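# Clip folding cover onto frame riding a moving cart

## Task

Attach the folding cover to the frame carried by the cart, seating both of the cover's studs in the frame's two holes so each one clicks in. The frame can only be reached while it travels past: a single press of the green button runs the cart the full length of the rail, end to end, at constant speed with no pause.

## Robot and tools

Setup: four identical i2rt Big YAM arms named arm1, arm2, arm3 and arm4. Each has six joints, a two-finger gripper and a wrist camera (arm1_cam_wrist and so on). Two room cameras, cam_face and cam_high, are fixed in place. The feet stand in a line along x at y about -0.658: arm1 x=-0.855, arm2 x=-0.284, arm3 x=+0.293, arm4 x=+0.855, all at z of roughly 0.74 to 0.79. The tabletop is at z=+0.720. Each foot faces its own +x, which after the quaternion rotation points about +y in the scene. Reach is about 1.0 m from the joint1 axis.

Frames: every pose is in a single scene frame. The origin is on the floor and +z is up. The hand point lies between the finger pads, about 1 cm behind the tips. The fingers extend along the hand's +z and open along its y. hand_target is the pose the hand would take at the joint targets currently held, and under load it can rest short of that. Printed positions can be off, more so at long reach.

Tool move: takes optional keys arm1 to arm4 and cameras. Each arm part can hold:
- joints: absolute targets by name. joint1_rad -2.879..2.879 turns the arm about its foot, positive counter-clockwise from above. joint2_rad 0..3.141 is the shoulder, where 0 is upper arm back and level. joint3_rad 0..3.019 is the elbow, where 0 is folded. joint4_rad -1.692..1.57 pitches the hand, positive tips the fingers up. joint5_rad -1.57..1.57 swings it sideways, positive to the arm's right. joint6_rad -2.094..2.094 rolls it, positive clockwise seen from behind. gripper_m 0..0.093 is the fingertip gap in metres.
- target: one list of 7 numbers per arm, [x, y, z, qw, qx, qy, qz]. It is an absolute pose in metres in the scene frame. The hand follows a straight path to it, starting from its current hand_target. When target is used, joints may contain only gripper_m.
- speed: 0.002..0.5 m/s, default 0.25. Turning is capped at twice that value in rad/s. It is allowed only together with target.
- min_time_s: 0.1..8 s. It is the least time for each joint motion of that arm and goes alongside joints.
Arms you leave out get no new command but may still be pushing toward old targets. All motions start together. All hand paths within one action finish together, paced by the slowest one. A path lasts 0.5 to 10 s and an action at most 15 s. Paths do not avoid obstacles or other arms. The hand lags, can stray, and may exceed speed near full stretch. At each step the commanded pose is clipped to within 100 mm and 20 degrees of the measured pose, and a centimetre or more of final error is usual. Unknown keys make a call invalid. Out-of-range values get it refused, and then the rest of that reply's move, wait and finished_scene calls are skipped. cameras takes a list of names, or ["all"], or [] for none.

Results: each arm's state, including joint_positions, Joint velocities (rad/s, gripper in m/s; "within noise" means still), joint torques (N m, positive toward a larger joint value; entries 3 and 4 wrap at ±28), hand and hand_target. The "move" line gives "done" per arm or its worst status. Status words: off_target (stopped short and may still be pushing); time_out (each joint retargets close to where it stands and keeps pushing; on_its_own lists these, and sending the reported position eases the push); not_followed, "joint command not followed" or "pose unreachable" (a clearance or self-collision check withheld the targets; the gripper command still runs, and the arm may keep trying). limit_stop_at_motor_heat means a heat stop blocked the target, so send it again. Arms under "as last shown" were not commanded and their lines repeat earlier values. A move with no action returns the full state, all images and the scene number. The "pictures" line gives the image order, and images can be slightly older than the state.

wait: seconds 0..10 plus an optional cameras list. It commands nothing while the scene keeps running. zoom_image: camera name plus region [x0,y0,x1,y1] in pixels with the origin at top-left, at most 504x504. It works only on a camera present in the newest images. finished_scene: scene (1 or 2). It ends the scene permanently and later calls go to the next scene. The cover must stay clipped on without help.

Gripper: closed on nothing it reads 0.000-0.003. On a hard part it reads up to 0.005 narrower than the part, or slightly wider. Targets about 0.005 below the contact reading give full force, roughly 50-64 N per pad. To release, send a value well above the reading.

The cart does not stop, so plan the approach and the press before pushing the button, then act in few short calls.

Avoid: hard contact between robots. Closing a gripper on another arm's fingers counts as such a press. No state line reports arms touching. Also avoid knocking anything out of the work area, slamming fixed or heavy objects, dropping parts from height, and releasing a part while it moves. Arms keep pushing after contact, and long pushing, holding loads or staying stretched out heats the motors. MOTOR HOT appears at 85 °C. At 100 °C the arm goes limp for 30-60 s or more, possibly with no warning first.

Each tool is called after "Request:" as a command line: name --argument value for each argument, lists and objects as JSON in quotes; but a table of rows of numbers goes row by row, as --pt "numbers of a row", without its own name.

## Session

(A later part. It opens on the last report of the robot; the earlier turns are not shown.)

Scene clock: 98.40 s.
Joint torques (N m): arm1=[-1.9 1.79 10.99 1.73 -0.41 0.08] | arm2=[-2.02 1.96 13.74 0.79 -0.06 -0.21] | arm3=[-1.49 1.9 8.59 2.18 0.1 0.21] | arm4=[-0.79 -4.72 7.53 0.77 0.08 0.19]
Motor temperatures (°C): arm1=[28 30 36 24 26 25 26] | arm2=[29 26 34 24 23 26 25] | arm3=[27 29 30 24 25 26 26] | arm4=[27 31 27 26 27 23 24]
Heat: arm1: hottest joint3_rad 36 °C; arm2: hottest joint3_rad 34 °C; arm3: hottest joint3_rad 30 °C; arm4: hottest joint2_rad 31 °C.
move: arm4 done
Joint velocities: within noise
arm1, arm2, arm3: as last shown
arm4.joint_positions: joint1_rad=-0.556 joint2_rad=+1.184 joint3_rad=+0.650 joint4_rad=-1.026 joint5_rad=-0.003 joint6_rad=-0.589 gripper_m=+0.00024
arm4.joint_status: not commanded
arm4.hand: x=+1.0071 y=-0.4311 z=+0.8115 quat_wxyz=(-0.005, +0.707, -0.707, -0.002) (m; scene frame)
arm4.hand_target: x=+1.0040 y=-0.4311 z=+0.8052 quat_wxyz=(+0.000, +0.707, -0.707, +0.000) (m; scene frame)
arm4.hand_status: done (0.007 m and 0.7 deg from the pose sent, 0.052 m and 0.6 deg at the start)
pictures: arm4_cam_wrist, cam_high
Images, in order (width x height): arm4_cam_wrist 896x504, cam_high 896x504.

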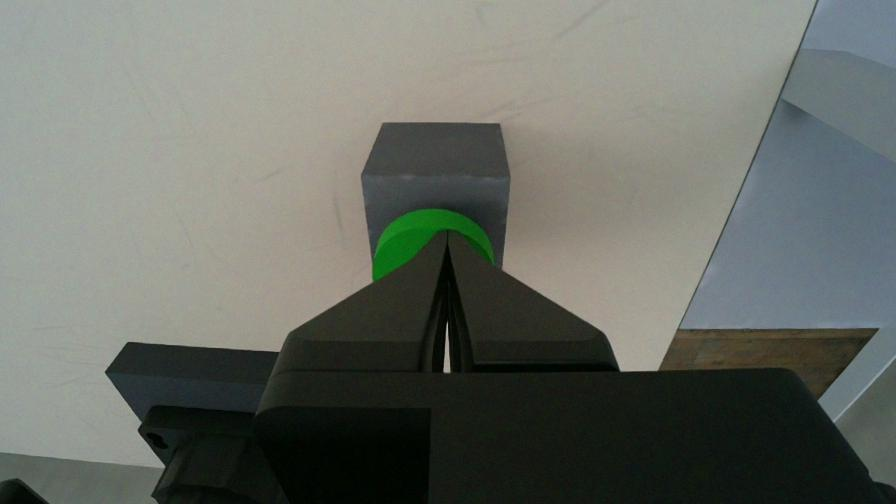

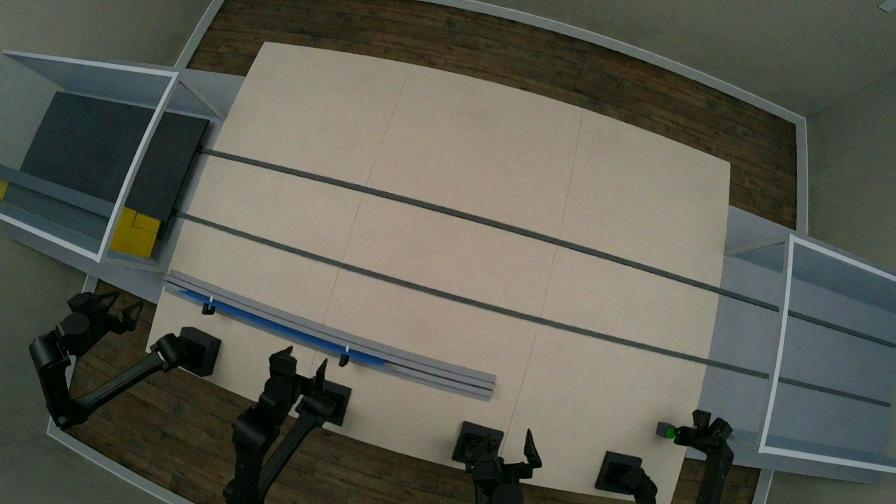

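Request:
move --arm4 '{"target":[0.999,-0.439,0.775,0,0.7071,-0.7071,0],"speed":0.08}' --cameras '["arm4_cam_wrist","arm1_cam_wrist"]'

Request:
wait --seconds 1 --cameras '["arm1_cam_wrist","cam_high"]'

Request:
wait --seconds 1 --cameras '["arm1_cam_wrist","cam_high"]'

Request:
wait --seconds 1 --cameras '["arm1_cam_wrist","arm2_cam_wrist","cam_high"]'

Request:
wait --seconds 1 --cameras '["arm1_cam_wrist","arm2_cam_wrist","cam_face"]'

Scene clock: 106.17 s.
Joint torques (N m): arm1=[-2.2 1.49 11.07 1.74 -0.42 0.09] | arm2=[-2.2 2.08 13.74 0.79 -0.05 -0.23] | arm3=[-1.79 2.67 8.49 2.24 0 0.12] | arm4=[-0.97 -1.38 4.33 2.26 0.09 0.18]
Motor temperatures (°C): arm1=[28 30 36 24 26 25 26] | arm2=[29 26 34 24 23 26 25] | arm3=[27 29 30 24 25 26 26] | arm4=[27 31 27 26 27 23 24]
Heat: arm1: hottest joint3_rad 36 °C; arm2: hottest joint3_rad 34 °C; arm3: hottest joint3_rad 30 °C; arm4: hottest joint2_rad 31 °C.
move: arm4 off_target
Joint velocities: within noise
arm1, arm2, arm3: as last shown
arm4.joint_positions: joint1_rad=-0.556 joint2_rad=+1.169 joint3_rad=+0.618 joint4_rad=-0.974 joint5_rad=-0.003 joint6_rad=-0.589 gripper_m=+0.00024
arm4.joint_status: not commanded
arm4.hand: x=+1.0069 y=-0.4315 z=+0.8050 quat_wxyz=(-0.022, +0.707, -0.707, -0.006) (m; scene frame)
arm4.hand_target: x=+0.9978 y=-0.4414 z=+0.7783 quat_wxyz=(+0.000, +0.707, -0.707, +0.000) (m; scene frame)
arm4.hand_status: off_target (0.032 m and 2.6 deg from the pose sent, 0.038 m and 0.6 deg at the start)
pictures: arm1_cam_wrist, arm4_cam_wrist
Images, in order (width x height): arm1_cam_wrist 896x504, arm4_cam_wrist 896x504.

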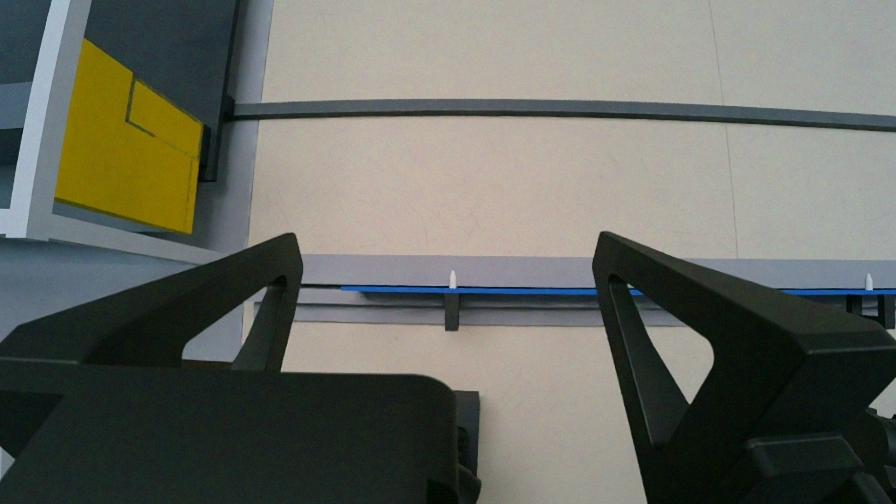

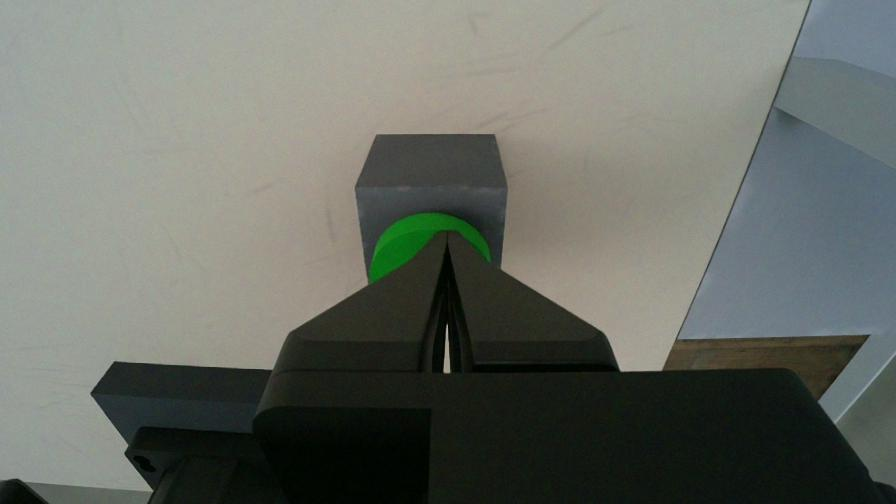

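Scene clock: 107.17 s.
Joint torques (N m): arm1=[-2.08 1.26 10.97 1.77 -0.43 0.09] | arm2=[-2.14 2.08 13.71 0.81 -0.05 -0.24] | arm3=[-1.32 2.37 8.43 2.25 0.06 0.16] | arm4=[-0.91 -1.49 4.34 2.29 0.09 0.19]
Motor temperatures (°C): arm1=[28 30 36 24 26 25 26] | arm2=[29 26 34 24 23 26 25] | arm3=[27 29 30 24 25 26 26] | arm4=[27 31 27 26 27 23 24]
Heat: arm1: hottest joint3_rad 36 °C; arm2: hottest joint3_rad 34 °C; arm3: hottest joint3_rad 30 °C; arm4: hottest joint2_rad 31 °C.
Joint velocities: within noise
arm1.joint_positions: joint1_rad=-0.540 joint2_rad=+0.619 joint3_rad=+1.213 joint4_rad=-1.519 joint5_rad=-0.400 joint6_rad=-0.443 gripper_m=+0.09397
arm1.joint_status: not commanded
arm1.hand: x=-0.7995 y=-0.4443 z=+1.2257 quat_wxyz=(-0.247, +0.662, -0.655, -0.265) (m; scene frame)
arm1.hand_target: x=-0.8007 y=-0.4503 z=+1.2493 quat_wxyz=(-0.271, +0.653, -0.653, -0.271) (m; scene frame)
arm1.hand_status: not commanded
arm2.joint_positions: joint1_rad=-0.270 joint2_rad=+0.641 joint3_rad=+1.230 joint4_rad=-1.433 joint5_rad=-0.194 joint6_rad=-0.187 gripper_m=+0.09396
arm2.joint_status: not commanded
arm2.hand: x=-0.2536 y=-0.4192 z=+1.1777 quat_wxyz=(-0.253, +0.657, -0.659, -0.265) (m; scene frame)
arm2.hand_target: x=-0.2504 y=-0.4206 z=+1.1994 quat_wxyz=(-0.271, +0.653, -0.653, -0.270) (m; scene frame)
arm2.hand_status: not commanded
arm3.joint_positions: joint1_rad=+0.318 joint2_rad=+0.620 joint3_rad=+1.397 joint4_rad=-1.521 joint5_rad=+0.176 joint6_rad=-0.489 gripper_m=+0.09396
arm3.joint_status: not commanded
arm3.hand: x=+0.2644 y=-0.4517 z=+1.2557 quat_wxyz=(-0.365, +0.825, -0.388, -0.189) (m; scene frame)
arm3.hand_target: x=+0.2647 y=-0.4530 z=+1.2680 quat_wxyz=(-0.375, +0.819, -0.386, -0.198) (m; scene frame)
arm3.hand_status: not commanded
arm4.joint_positions: joint1_rad=-0.556 joint2_rad=+1.169 joint3_rad=+0.618 joint4_rad=-0.974 joint5_rad=-0.003 joint6_rad=-0.589 gripper_m=+0.00024
arm4.joint_status: not commanded
arm4.hand: x=+1.0069 y=-0.4315 z=+0.8050 quat_wxyz=(-0.022, +0.707, -0.707, -0.006) (m; scene frame)
arm4.hand_target: x=+0.9978 y=-0.4414 z=+0.7783 quat_wxyz=(+0.000, +0.707, -0.707, +0.000) (m; scene frame)
arm4.hand_status: off_target (0.032 m and 2.6 deg from the pose sent, 0.038 m and 0.6 deg at the start)
wait: 1.00 s; at rest by 0.27 s
pictures: arm1_cam_wrist, cam_high
Images, in order (width x height): arm1_cam_wrist 896x504, cam_high 896x504.

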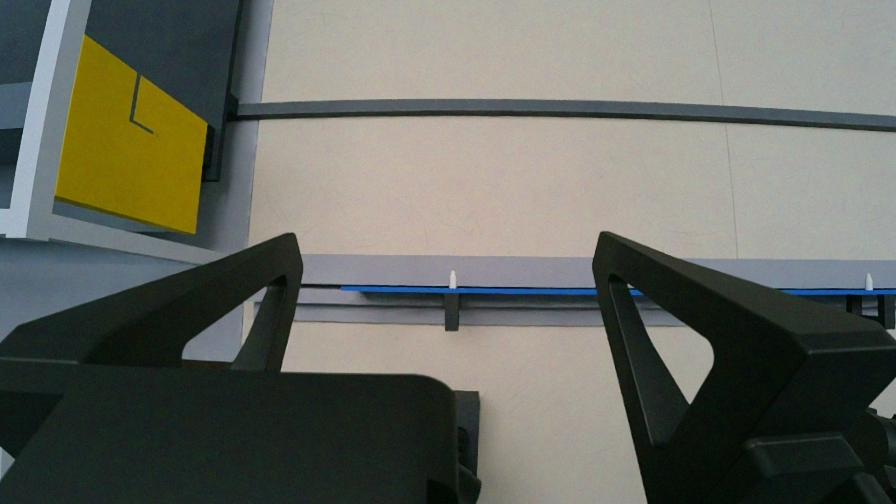

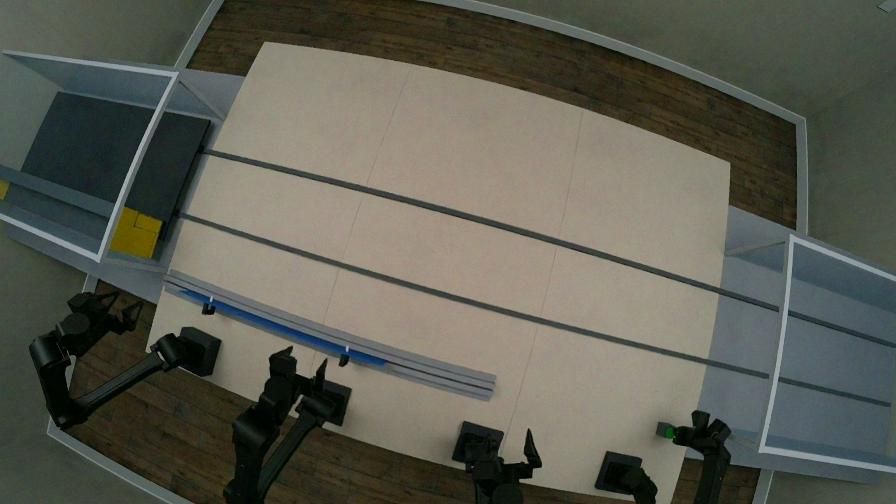

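Scene clock: 108.17 s.
Joint torques (N m): arm1=[-2.2 1.32 11.07 1.73 -0.41 0.08] | arm2=[-2.2 2.2 13.68 0.81 -0.05 -0.22] | arm3=[-1.55 1.79 8.49 2.07 0.03 0.13] | arm4=[-0.97 -1.38 4.34 2.26 0.09 0.18]
Motor temperatures (°C): arm1=[28 30 36 24 26 25 26] | arm2=[29 26 34 24 23 26 25] | arm3=[27 29 30 24 25 26 26] | arm4=[27 31 27 26 27 23 24]
Heat: arm1: hottest joint3_rad 36 °C; arm2: hottest joint3_rad 34 °C; arm3: hottest joint3_rad 30 °C; arm4: hottest joint2_rad 31 °C.
Joint velocities: within noise
arm1.joint_positions: joint1_rad=-0.540 joint2_rad=+0.619 joint3_rad=+1.213 joint4_rad=-1.519 joint5_rad=-0.400 joint6_rad=-0.443 gripper_m=+0.09397
arm1.joint_status: not commanded
arm1.hand: x=-0.7995 y=-0.4443 z=+1.2257 quat_wxyz=(-0.247, +0.662, -0.655, -0.265) (m; scene frame)
arm1.hand_target: x=-0.8007 y=-0.4503 z=+1.2493 quat_wxyz=(-0.271, +0.653, -0.653, -0.271) (m; scene frame)
arm1.hand_status: not commanded
arm2.joint_positions: joint1_rad=-0.270 joint2_rad=+0.641 joint3_rad=+1.230 joint4_rad=-1.433 joint5_rad=-0.194 joint6_rad=-0.187 gripper_m=+0.09396
arm2.joint_status: not commanded
arm2.hand: x=-0.2536 y=-0.4192 z=+1.1777 quat_wxyz=(-0.253, +0.657, -0.659, -0.265) (m; scene frame)
arm2.hand_target: x=-0.2504 y=-0.4206 z=+1.1994 quat_wxyz=(-0.271, +0.653, -0.653, -0.270) (m; scene frame)
arm2.hand_status: not commanded
arm3.joint_positions: joint1_rad=+0.318 joint2_rad=+0.620 joint3_rad=+1.397 joint4_rad=-1.521 joint5_rad=+0.176 joint6_rad=-0.489 gripper_m=+0.09396
arm3.joint_status: not commanded
arm3.hand: x=+0.2644 y=-0.4517 z=+1.2557 quat_wxyz=(-0.365, +0.825, -0.388, -0.189) (m; scene frame)
arm3.hand_target: x=+0.2647 y=-0.4530 z=+1.2680 quat_wxyz=(-0.375, +0.819, -0.386, -0.198) (m; scene frame)
arm3.hand_status: not commanded
arm4.joint_positions: joint1_rad=-0.556 joint2_rad=+1.169 joint3_rad=+0.618 joint4_rad=-0.974 joint5_rad=-0.003 joint6_rad=-0.589 gripper_m=+0.00024
arm4.joint_status: not commanded
arm4.hand: x=+1.0069 y=-0.4315 z=+0.8050 quat_wxyz=(-0.022, +0.707, -0.707, -0.006) (m; scene frame)
arm4.hand_target: x=+0.9978 y=-0.4414 z=+0.7783 quat_wxyz=(+0.000, +0.707, -0.707, +0.000) (m; scene frame)
arm4.hand_status: off_target (0.032 m and 2.6 deg from the pose sent, 0.038 m and 0.6 deg at the start)
wait: 1.00 s; at rest by 0.27 s
pictures: arm1_cam_wrist, cam_high
Images, in order (width x height): arm1_cam_wrist 896x504, cam_high 896x504.

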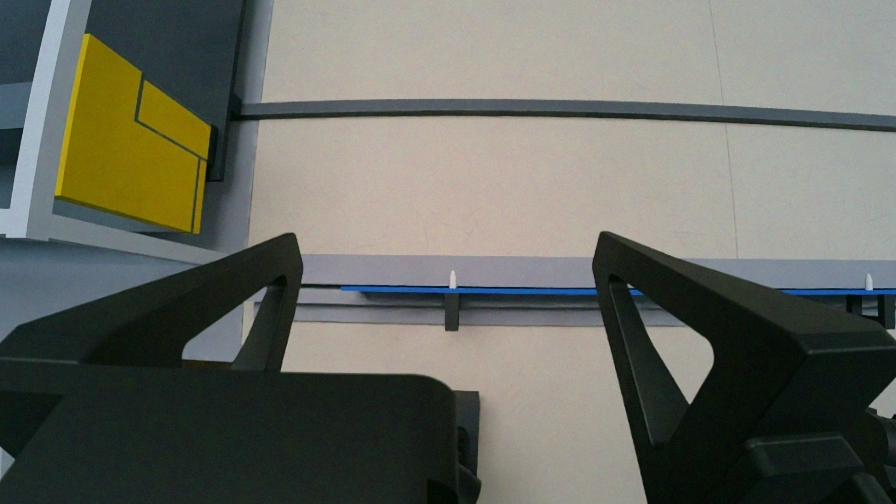

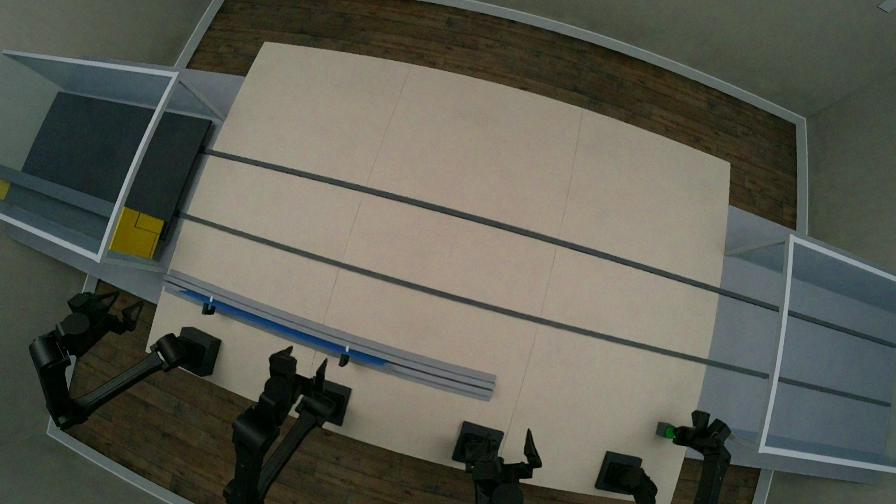

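Scene clock: 109.17 s.
Joint torques (N m): arm1=[-2.49 1.55 10.96 1.83 -0.4 0.1] | arm2=[-2.08 2.02 13.72 0.84 -0.05 -0.23] | arm3=[-1.2 2.73 8.32 2.14 0.05 0.15] | arm4=[-0.97 -1.44 4.33 2.28 0.09 0.19]
Motor temperatures (°C): arm1=[28 30 36 24 26 25 26] | arm2=[29 26 34 24 23 26 25] | arm3=[27 29 30 24 25 26 26] | arm4=[27 31 27 26 27 23 24]
Heat: arm1: hottest joint3_rad 36 °C; arm2: hottest joint3_rad 34 °C; arm3: hottest joint3_rad 30 °C; arm4: hottest joint2_rad 31 °C.
Joint velocities: within noise
arm1.joint_positions: joint1_rad=-0.540 joint2_rad=+0.619 joint3_rad=+1.213 joint4_rad=-1.519 joint5_rad=-0.400 joint6_rad=-0.443 gripper_m=+0.09397
arm1.joint_status: not commanded
arm1.hand: x=-0.7995 y=-0.4443 z=+1.2257 quat_wxyz=(-0.247, +0.662, -0.655, -0.265) (m; scene frame)
arm1.hand_target: x=-0.8007 y=-0.4503 z=+1.2493 quat_wxyz=(-0.271, +0.653, -0.653, -0.271) (m; scene frame)
arm1.hand_status: not commanded
arm2.joint_positions: joint1_rad=-0.270 joint2_rad=+0.641 joint3_rad=+1.230 joint4_rad=-1.433 joint5_rad=-0.194 joint6_rad=-0.187 gripper_m=+0.09396
arm2.joint_status: not commanded
arm2.hand: x=-0.2536 y=-0.4192 z=+1.1777 quat_wxyz=(-0.253, +0.657, -0.659, -0.265) (m; scene frame)
arm2.hand_target: x=-0.2504 y=-0.4206 z=+1.1994 quat_wxyz=(-0.271, +0.653, -0.653, -0.270) (m; scene frame)
arm2.hand_status: not commanded
arm3.joint_positions: joint1_rad=+0.318 joint2_rad=+0.620 joint3_rad=+1.397 joint4_rad=-1.521 joint5_rad=+0.176 joint6_rad=-0.489 gripper_m=+0.09396
arm3.joint_status: not commanded
arm3.hand: x=+0.2644 y=-0.4517 z=+1.2557 quat_wxyz=(-0.365, +0.825, -0.388, -0.189) (m; scene frame)
arm3.hand_target: x=+0.2647 y=-0.4530 z=+1.2680 quat_wxyz=(-0.375, +0.819, -0.386, -0.198) (m; scene frame)
arm3.hand_status: not commanded
arm4.joint_positions: joint1_rad=-0.556 joint2_rad=+1.169 joint3_rad=+0.618 joint4_rad=-0.974 joint5_rad=-0.003 joint6_rad=-0.589 gripper_m=+0.00024
arm4.joint_status: not commanded
arm4.hand: x=+1.0069 y=-0.4315 z=+0.8050 quat_wxyz=(-0.022, +0.707, -0.707, -0.006) (m; scene frame)
arm4.hand_target: x=+0.9978 y=-0.4414 z=+0.7783 quat_wxyz=(+0.000, +0.707, -0.707, +0.000) (m; scene frame)
arm4.hand_status: off_target (0.032 m and 2.6 deg from the pose sent, 0.038 m and 0.6 deg at the start)
wait: 1.00 s; at rest by 0.27 s
pictures: arm1_cam_wrist, arm2_cam_wrist, cam_high
Images, in order (width x height): arm1_cam_wrist 896x504, arm2_cam_wrist 896x504, cam_high 896x504.

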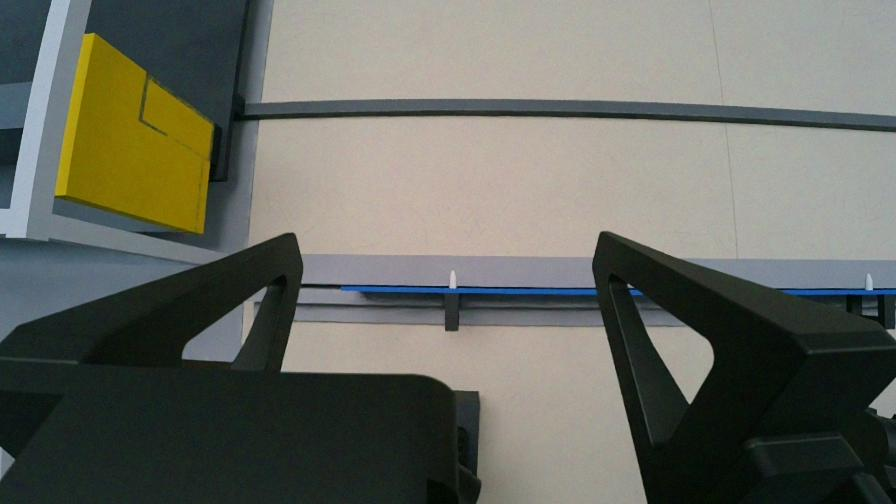

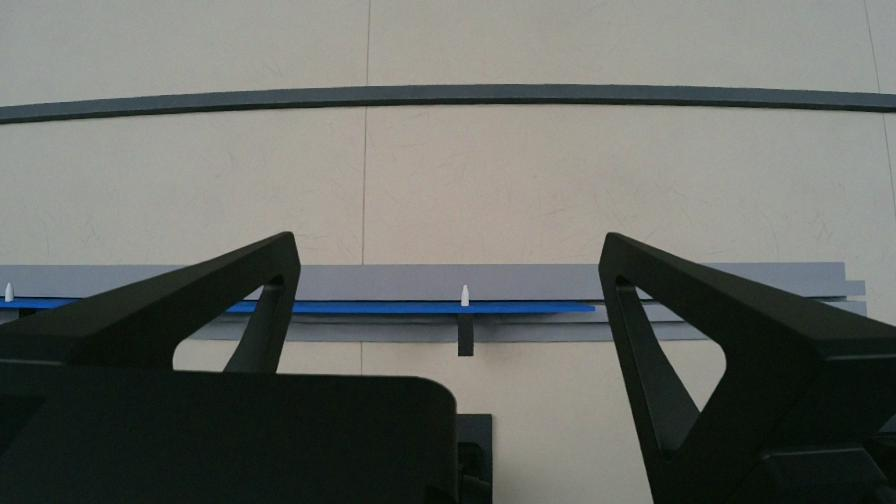

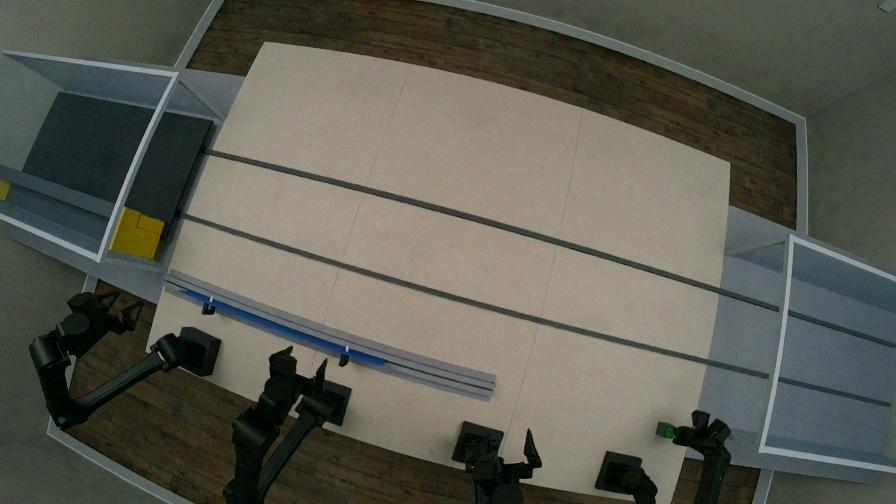

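Scene clock: 110.17 s.
Joint torques (N m): arm1=[-2.26 1.44 10.96 1.7 -0.39 0.08] | arm2=[-2.14 2.14 13.74 0.81 -0.06 -0.23] | arm3=[-1.26 2.08 8.59 2.4 0.01 0.14] | arm4=[-0.91 -1.49 4.33 2.26 0.09 0.19]
Motor temperatures (°C): arm1=[28 30 36 24 26 25 26] | arm2=[29 26 34 24 23 26 25] | arm3=[27 29 30 24 25 26 26] | arm4=[27 31 27 26 27 23 24]
Heat: arm1: hottest joint3_rad 36 °C; arm2: hottest joint3_rad 34 °C; arm3: hottest joint3_rad 30 °C; arm4: hottest joint2_rad 31 °C.
Joint velocities: within noise
arm1.joint_positions: joint1_rad=-0.540 joint2_rad=+0.619 joint3_rad=+1.213 joint4_rad=-1.519 joint5_rad=-0.400 joint6_rad=-0.443 gripper_m=+0.09397
arm1.joint_status: not commanded
arm1.hand: x=-0.7995 y=-0.4443 z=+1.2257 quat_wxyz=(-0.247, +0.662, -0.655, -0.265) (m; scene frame)
arm1.hand_target: x=-0.8007 y=-0.4503 z=+1.2493 quat_wxyz=(-0.271, +0.653, -0.653, -0.271) (m; scene frame)
arm1.hand_status: not commanded
arm2.joint_positions: joint1_rad=-0.270 joint2_rad=+0.641 joint3_rad=+1.230 joint4_rad=-1.433 joint5_rad=-0.194 joint6_rad=-0.187 gripper_m=+0.09396
arm2.joint_status: not commanded
arm2.hand: x=-0.2536 y=-0.4192 z=+1.1777 quat_wxyz=(-0.253, +0.657, -0.659, -0.265) (m; scene frame)
arm2.hand_target: x=-0.2504 y=-0.4206 z=+1.1994 quat_wxyz=(-0.271, +0.653, -0.653, -0.270) (m; scene frame)
arm2.hand_status: not commanded
arm3.joint_positions: joint1_rad=+0.318 joint2_rad=+0.620 joint3_rad=+1.397 joint4_rad=-1.521 joint5_rad=+0.176 joint6_rad=-0.489 gripper_m=+0.09396
arm3.joint_status: not commanded
arm3.hand: x=+0.2644 y=-0.4517 z=+1.2557 quat_wxyz=(-0.365, +0.825, -0.388, -0.189) (m; scene frame)
arm3.hand_target: x=+0.2647 y=-0.4530 z=+1.2680 quat_wxyz=(-0.375, +0.819, -0.386, -0.198) (m; scene frame)
arm3.hand_status: not commanded
arm4.joint_positions: joint1_rad=-0.556 joint2_rad=+1.169 joint3_rad=+0.618 joint4_rad=-0.974 joint5_rad=-0.003 joint6_rad=-0.589 gripper_m=+0.00024
arm4.joint_status: not commanded
arm4.hand: x=+1.0069 y=-0.4315 z=+0.8050 quat_wxyz=(-0.022, +0.707, -0.707, -0.006) (m; scene frame)
arm4.hand_target: x=+0.9978 y=-0.4414 z=+0.7783 quat_wxyz=(+0.000, +0.707, -0.707, +0.000) (m; scene frame)
arm4.hand_status: off_target (0.032 m and 2.6 deg from the pose sent, 0.038 m and 0.6 deg at the start)
wait: 1.00 s; at rest by 0.27 s
pictures: arm1_cam_wrist, arm2_cam_wrist, cam_face
Images, in order (width x height): arm1_cam_wrist 896x504, arm2_cam_wrist 896x504, cam_face 896x504.

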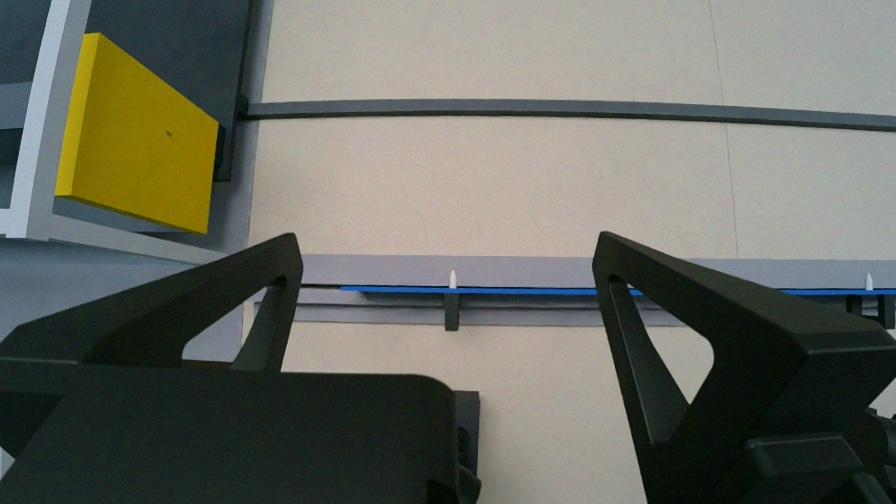

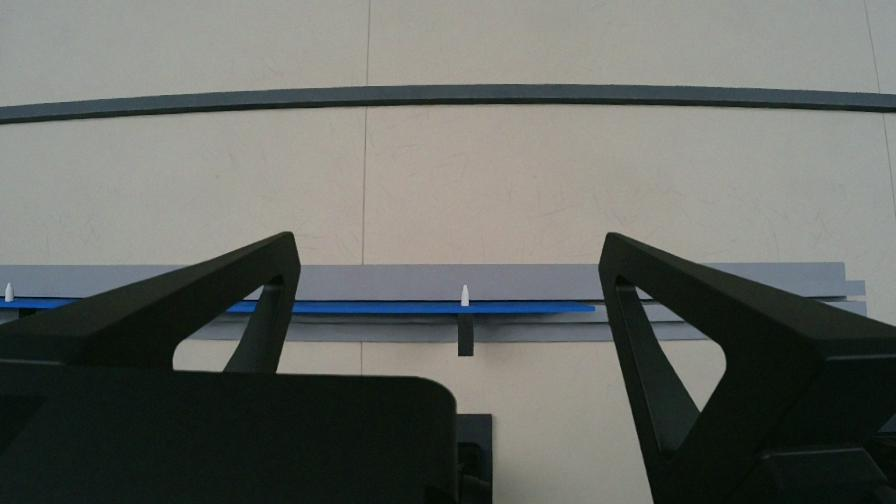

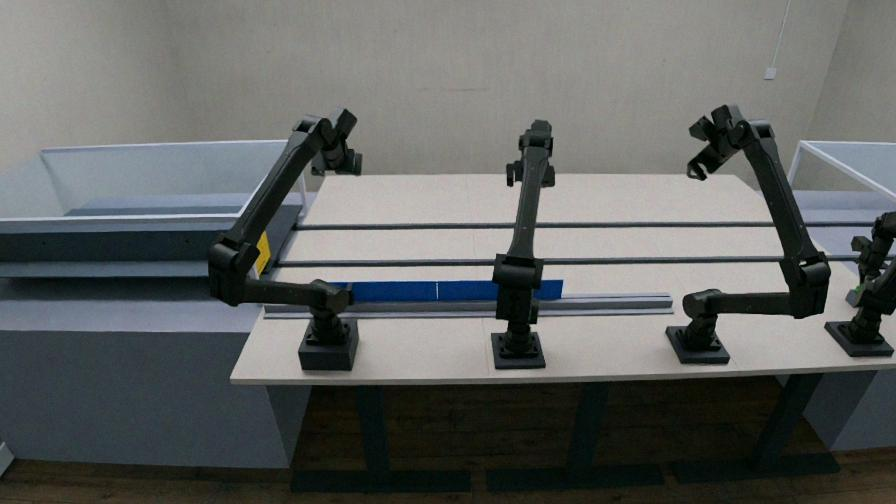

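Request:
move --arm1 '{"target":[-0.818,-0.49,1.0,0,0.7071,-0.7071,0]}' --arm2 '{"target":[-0.243,-0.49,0.98,0,0.7071,-0.7071,0]}' --arm4 '{"target":[1.004,-0.433,0.9,0,0.7071,-0.7071,0]}' --cameras '["arm1_cam_wrist","arm2_cam_wrist","cam_face","cam_high"]'

Scene clock: 135.30 s.
Joint torques (N m): arm1=[-0.09 0.67 7.56 1.33 -0.04 0.1] | arm2=[0.15 0.32 9.76 -0.34 0.2 -0.15] | arm3=[-1.2 2.2 8.46 2.29 0.03 0.16] | arm4=[-1.2 -5.6 12.72 -0.2 0.05 0.15]
Motor temperatures (°C): arm1=[28 30 36 24 26 25 26] | arm2=[29 26 35 24 23 26 25] | arm3=[27 29 31 24 25 26 26] | arm4=[27 31 27 26 27 23 24]
Heat: arm1: hottest joint3_rad 36 °C; arm2: hottest joint3_rad 35 °C; arm3: hottest joint3_rad 31 °C; arm4: hottest joint2_rad 31 °C.
move: arm1 done; arm2 off_target; arm4 off_target
Joint velocities: within noise
arm1.joint_positions: joint1_rad=-0.204 joint2_rad=+0.739 joint3_rad=+0.796 joint4_rad=-1.624 joint5_rad=-0.006 joint6_rad=-0.232 gripper_m=+0.09397
arm1.joint_status: not commanded
arm1.hand: x=-0.8169 y=-0.4925 z=+1.0033 quat_wxyz=(-0.001, +0.707, -0.707, -0.002) (m; scene frame)
arm1.hand_target: x=-0.8180 y=-0.4901 z=+1.0000 quat_wxyz=(+0.000, +0.707, -0.707, +0.000) (m; scene frame)
arm1.hand_status: done (0.004 m and 0.3 deg from the pose sent, 0.231 m and 42.6 deg at the start)
arm2.joint_positions: joint1_rad=-0.259 joint2_rad=+0.729 joint3_rad=+0.879 joint4_rad=-1.672 joint5_rad=-0.002 joint6_rad=-0.232 gripper_m=+0.09396
arm2.joint_status: not commanded
arm2.hand: x=-0.2403 y=-0.4892 z=+0.9797 quat_wxyz=(-0.022, +0.700, -0.714, -0.014) (m; scene frame)
arm2.hand_target: x=-0.2428 y=-0.4894 z=+0.9792 quat_wxyz=(-0.017, +0.707, -0.707, -0.010) (m; scene frame)
arm2.hand_status: off_target (0.003 m and 3.2 deg from the pose sent, 0.210 m and 43.0 deg at the start; a joint's target at an end of its range on 38 of 72 steps)
arm3: as last shown
arm4.joint_positions: joint1_rad=-0.556 joint2_rad=+1.075 joint3_rad=+0.776 joint4_rad=-1.311 joint5_rad=-0.003 joint6_rad=-0.589 gripper_m=+0.00024
arm4.joint_status: not commanded
arm4.hand: x=+0.9980 y=-0.4448 z=+0.8828 quat_wxyz=(+0.019, +0.707, -0.707, +0.003) (m; scene frame)
arm4.hand_target: x=+1.0037 y=-0.4335 z=+0.8998 quat_wxyz=(+0.000, +0.707, -0.707, +0.000) (m; scene frame)
arm4.hand_status: off_target (0.022 m and 2.2 deg from the pose sent, 0.095 m and 2.6 deg at the start)
pictures: arm1_cam_wrist, arm2_cam_wrist, cam_face, cam_high
Images, in order (width x height): arm1_cam_wrist 896x504, arm2_cam_wrist 896x504, cam_face 896x504, cam_high 896x504.

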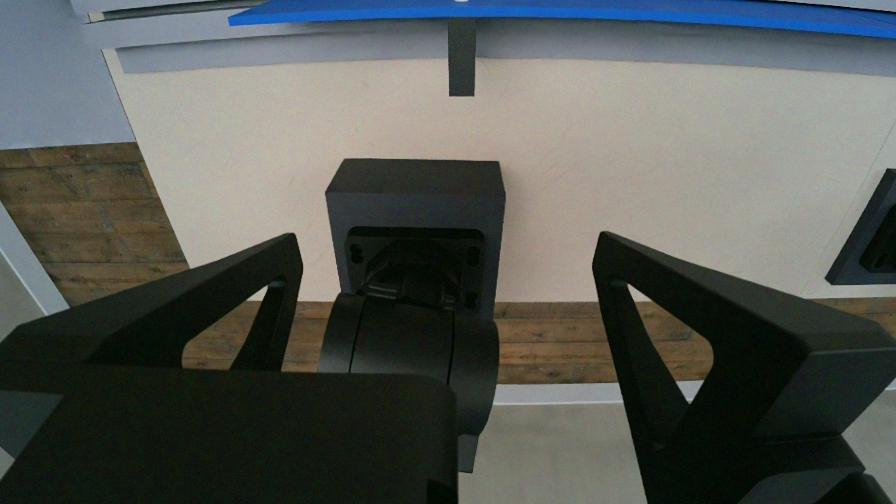

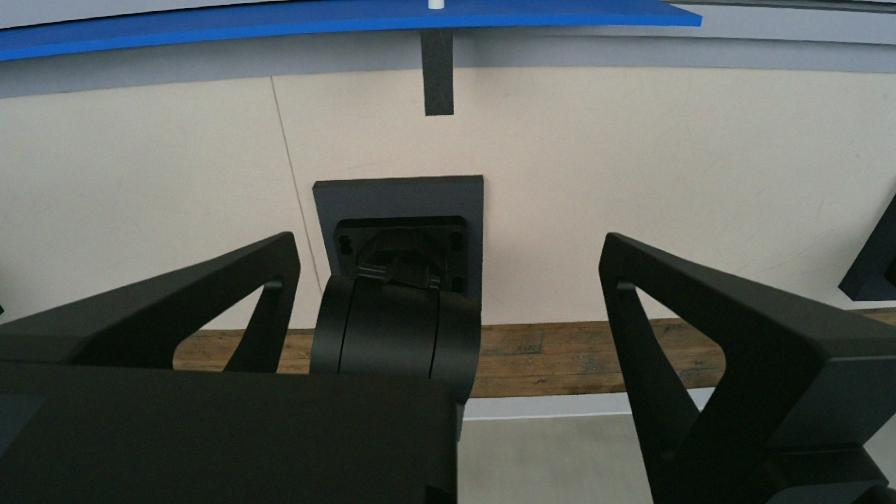

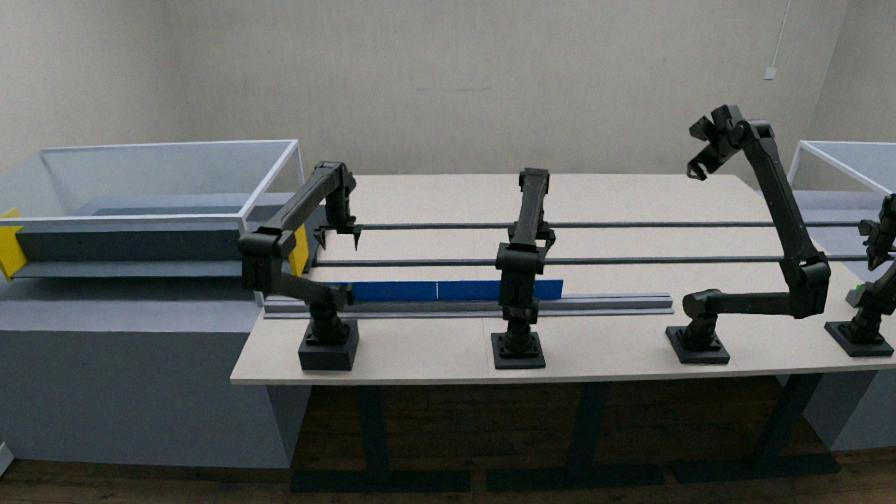

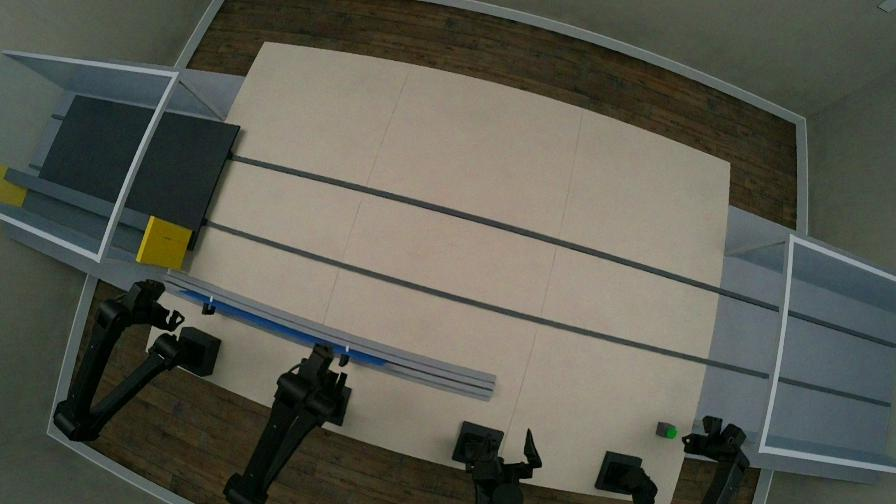

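Request:
move --arm1 '{"target":[-0.811,-0.465,0.92,0,0.7071,-0.7071,0]}' --arm2 '{"target":[-0.244,-0.465,0.92,0,0.7071,-0.7071,0]}' --cameras '["arm1_cam_wrist","arm2_cam_wrist","cam_face"]'

Request:
zoom_image --camera "cam_face" --region '[0, 130, 504, 330]'

Scene clock: 148.97 s.
Joint torques (N m): arm1=[-0.67 -0.56 7.34 1.39 -0.05 0.03] | arm2=[0.15 -1.08 9.78 0.38 0.17 0] | arm3=[-1.73 2.67 8.43 2.26 0.04 0.14] | arm4=[-1.26 -5.66 12.71 -0.2 0.05 0.16]
Motor temperatures (°C): arm1=[28 29 36 24 26 25 26] | arm2=[29 26 36 24 23 26 25] | arm3=[27 29 31 24 25 26 26] | arm4=[27 31 29 26 27 23 24]
Heat: arm1: hottest joint3_rad 36 °C; arm2: hottest joint3_rad 36 °C; arm3: hottest joint3_rad 31 °C; arm4: hottest joint2_rad 31 °C.
move: arm1 done; arm2 done
Joint velocities: within noise
arm1.joint_positions: joint1_rad=-0.204 joint2_rad=+0.846 joint3_rad=+0.634 joint4_rad=-1.350 joint5_rad=-0.006 joint6_rad=-0.232 gripper_m=+0.09397
arm1.joint_status: not commanded
arm1.hand: x=-0.8104 y=-0.4660 z=+0.9242 quat_wxyz=(-0.003, +0.707, -0.707, -0.003) (m; scene frame)
arm1.hand_target: x=-0.8110 y=-0.4651 z=+0.9201 quat_wxyz=(+0.000, +0.707, -0.707, +0.000) (m; scene frame)
arm1.hand_status: done (0.004 m and 0.5 deg from the pose sent, 0.088 m and 0.3 deg at the start)
arm2.joint_positions: joint1_rad=-0.224 joint2_rad=+0.824 joint3_rad=+0.763 joint4_rad=-1.520 joint5_rad=-0.002 joint6_rad=-0.215 gripper_m=+0.09396
arm2.joint_status: not commanded
arm2.hand: x=-0.2420 y=-0.4694 z=+0.9203 quat_wxyz=(+0.003, +0.706, -0.708, +0.001) (m; scene frame)
arm2.hand_target: x=-0.2441 y=-0.4651 z=+0.9200 quat_wxyz=(+0.000, +0.707, -0.707, +0.000) (m; scene frame)
arm2.hand_status: done (0.005 m and 0.4 deg from the pose sent, 0.065 m and 3.2 deg at the start)
arm3, arm4: as last shown
pictures: arm1_cam_wrist, arm2_cam_wrist, cam_face
Images, in order (width x height): arm1_cam_wrist 896x504, arm2_cam_wrist 896x504, cam_face 896x504.

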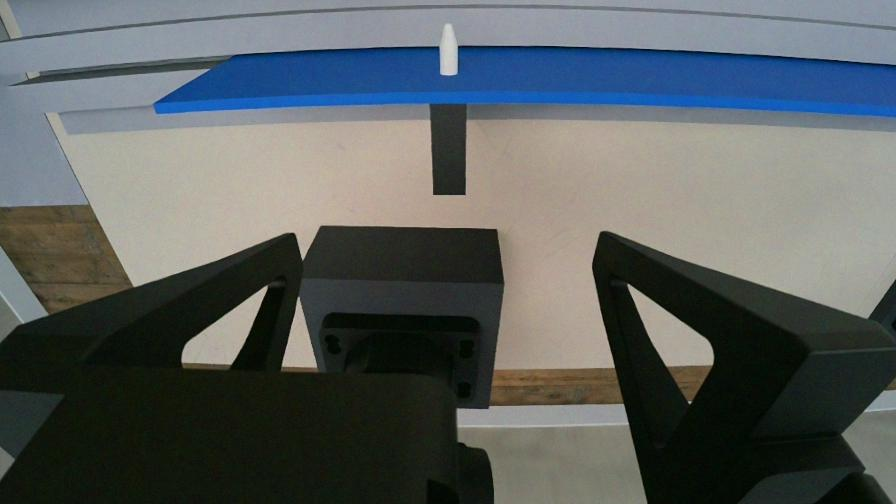

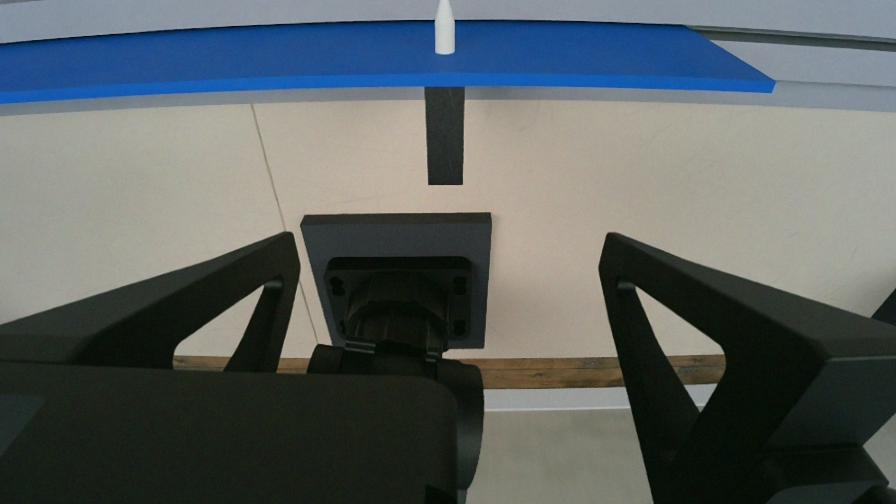

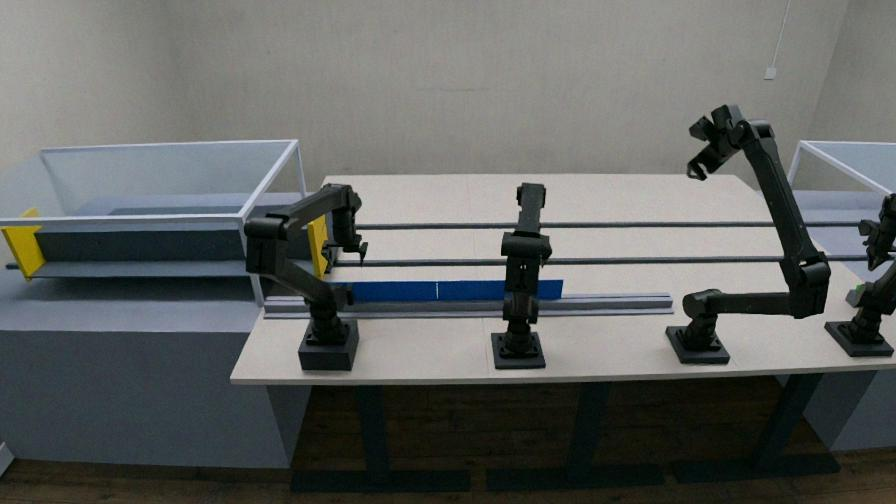

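Scaled by 1.000.

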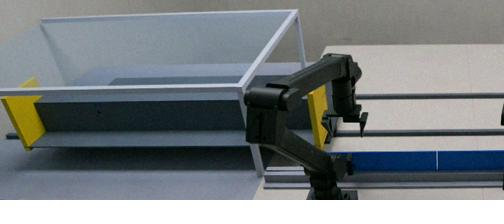

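Request:
move --arm1 '{"target":[-0.811,-0.464,0.832,0,0.7071,-0.7071,0],"speed":0.12}' --arm2 '{"target":[-0.246,-0.462,0.832,0,0.7071,-0.7071,0],"speed":0.12}' --arm3 '{"target":[0.2,-0.25,1.15,0.2706,0.6533,0.2706,-0.6533]}' --cameras '["arm1_cam_wrist","arm2_cam_wrist","cam_high","arm3_cam_wrist"]'

Scene clock: 176.00 s.
Joint torques (N m): arm1=[3.08 9.11 2.96 1.57 -1.15 -2.33] | arm2=[0.03 -1.2 9.1 0.35 0.19 0.01] | arm3=[-1.61 -8.76 7.53 0.28 -0.61 0.19] | arm4=[-1.26 -5.54 12.7 -0.21 0.05 0.15]
Motor temperatures (°C): arm1=[28 30 34 24 26 26 26] | arm2=[29 26 34 24 23 26 25] | arm3=[26 29 30 24 25 26 26] | arm4=[26 31 31 26 27 23 24]
Heat: arm1: hottest joint3_rad 34 °C; arm2: hottest joint3_rad 34 °C; arm3: hottest joint3_rad 30 °C; arm4: hottest joint2_rad 31 °C.
move: arm1 moving; arm2 moving; arm3 not_followed
Joint velocities: within noise
arm1.joint_positions: joint1_rad=-0.281 joint2_rad=+0.795 joint3_rad=+0.513 joint4_rad=-1.089 joint5_rad=+0.023 joint6_rad=-0.020 gripper_m=+0.09397
arm1.joint_status: not commanded
arm1.hand: x=-0.7835 y=-0.4489 z=+0.8926 quat_wxyz=(-0.089, +0.594, -0.799, -0.047) (m; scene frame)
arm1.hand_target: x=-0.8087 y=-0.4757 z=+0.8438 quat_wxyz=(-0.005, +0.699, -0.715, -0.005) (m; scene frame)
arm1.hand_status: moving (0.068 m and 20.3 deg from the pose sent, 0.092 m and 0.5 deg at the start; pose on its path clipped on 5 of 285 steps)
arm2.joint_positions: joint1_rad=-0.211 joint2_rad=+0.889 joint3_rad=+0.563 joint4_rad=-1.248 joint5_rad=-0.002 joint6_rad=-0.202 gripper_m=+0.09396
arm2.joint_status: not commanded
arm2.hand: x=-0.2436 y=-0.4650 z=+0.8338 quat_wxyz=(+0.001, +0.706, -0.708, -0.001) (m; scene frame)
arm2.hand_target: x=-0.2460 y=-0.4621 z=+0.8321 quat_wxyz=(+0.000, +0.707, -0.707, +0.000) (m; scene frame)
arm2.hand_status: moving (0.004 m and 0.2 deg from the pose sent, 0.089 m and 0.4 deg at the start)
arm3.joint_positions: joint1_rad=-0.218 joint2_rad=+1.231 joint3_rad=+1.339 joint4_rad=-1.700 joint5_rad=-1.274 joint6_rad=-1.690 gripper_m=+0.09396
arm3.joint_status: not commanded
arm3.on_its_own: joint1_rad is held at -0.220, not at its first target +0.318; joint2_rad is held at +1.218, not at its first target +0.621; joint4_rad is held at -1.700, not at its first target -1.515; joint5_rad is held at -1.273, not at its first target +0.176; joint6_rad is held at -1.685, not at its first target -0.489
arm3.hand: x=+0.2165 y=-0.2900 z=+1.1752 quat_wxyz=(-0.105, +0.803, -0.060, -0.584) (m; scene frame)
arm3.hand_target: x=+0.2164 y=-0.2933 z=+1.1788 quat_wxyz=(-0.109, +0.803, -0.059, -0.583) (m; scene frame)
arm3.hand_status: not_followed (0.050 m and 61.0 deg from the pose sent, 0.237 m and 125.4 deg at the start; pose on its path clipped on 81 of 159 steps; a joint's target at an end of its range on 114 of 159 steps)
arm4: as last shown
pictures: arm1_cam_wrist, arm2_cam_wrist, arm3_cam_wrist, cam_high
pose unreachable (arm3 arm): on one or more control steps of this call this arm could not follow its commanded pose, so it was not sent that pose on those steps. On the call's last step it was still not sent that pose. It may still have moved: this result reports where it is.
cause: moving toward the commanded pose would bring two parts of the arm too close to each other (its wrist (the part past joint 4) and its wrist camera, 1 mm apart when it was first held).
Images, in order (width x height): arm1_cam_wrist 896x504, arm2_cam_wrist 896x504, arm3_cam_wrist 896x504, cam_high 896x504.

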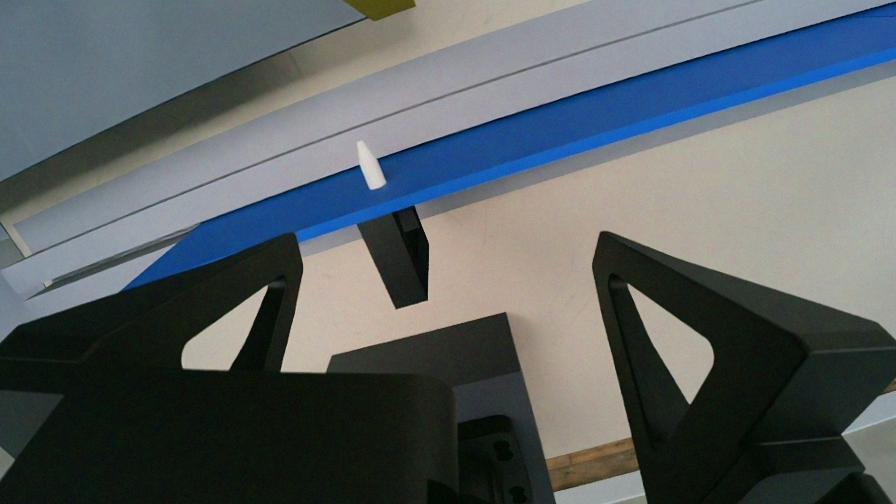

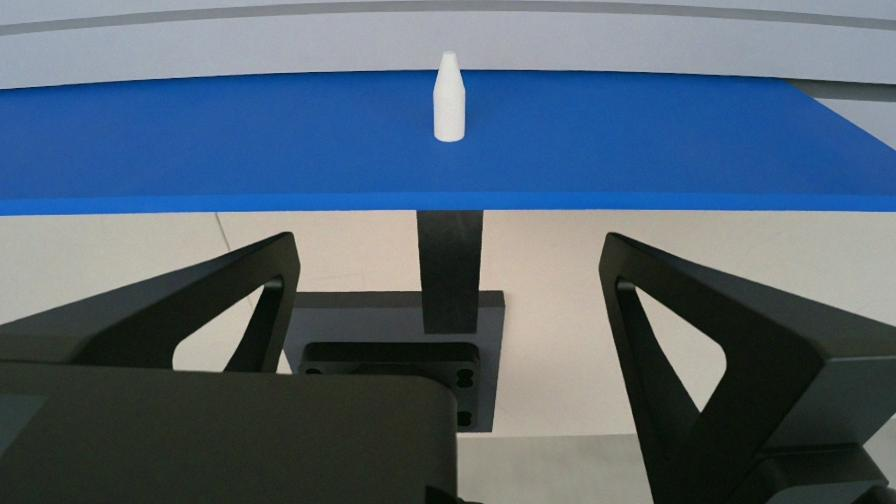

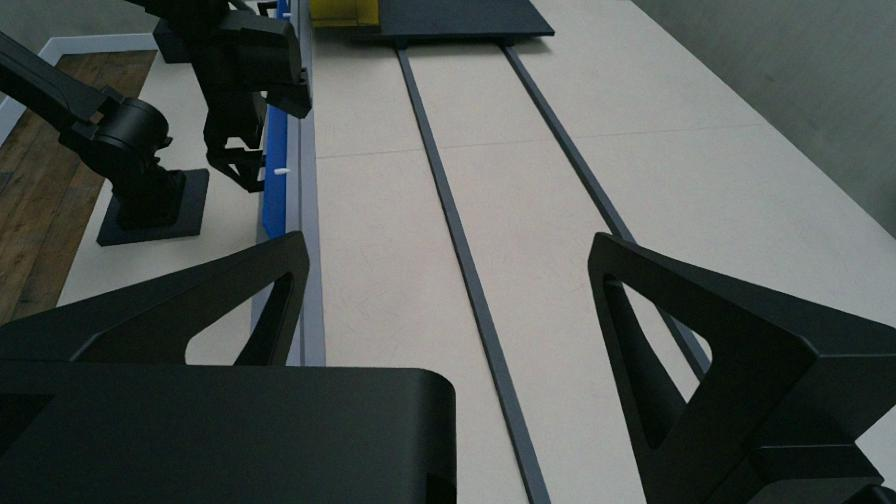

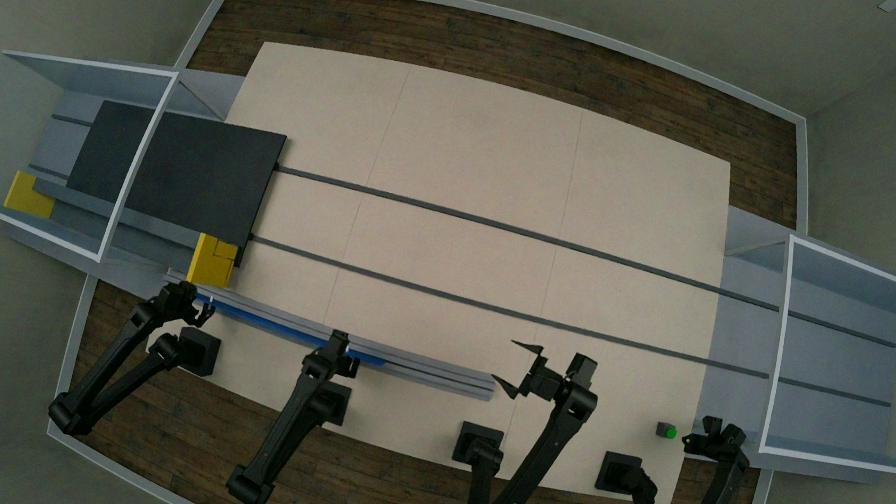

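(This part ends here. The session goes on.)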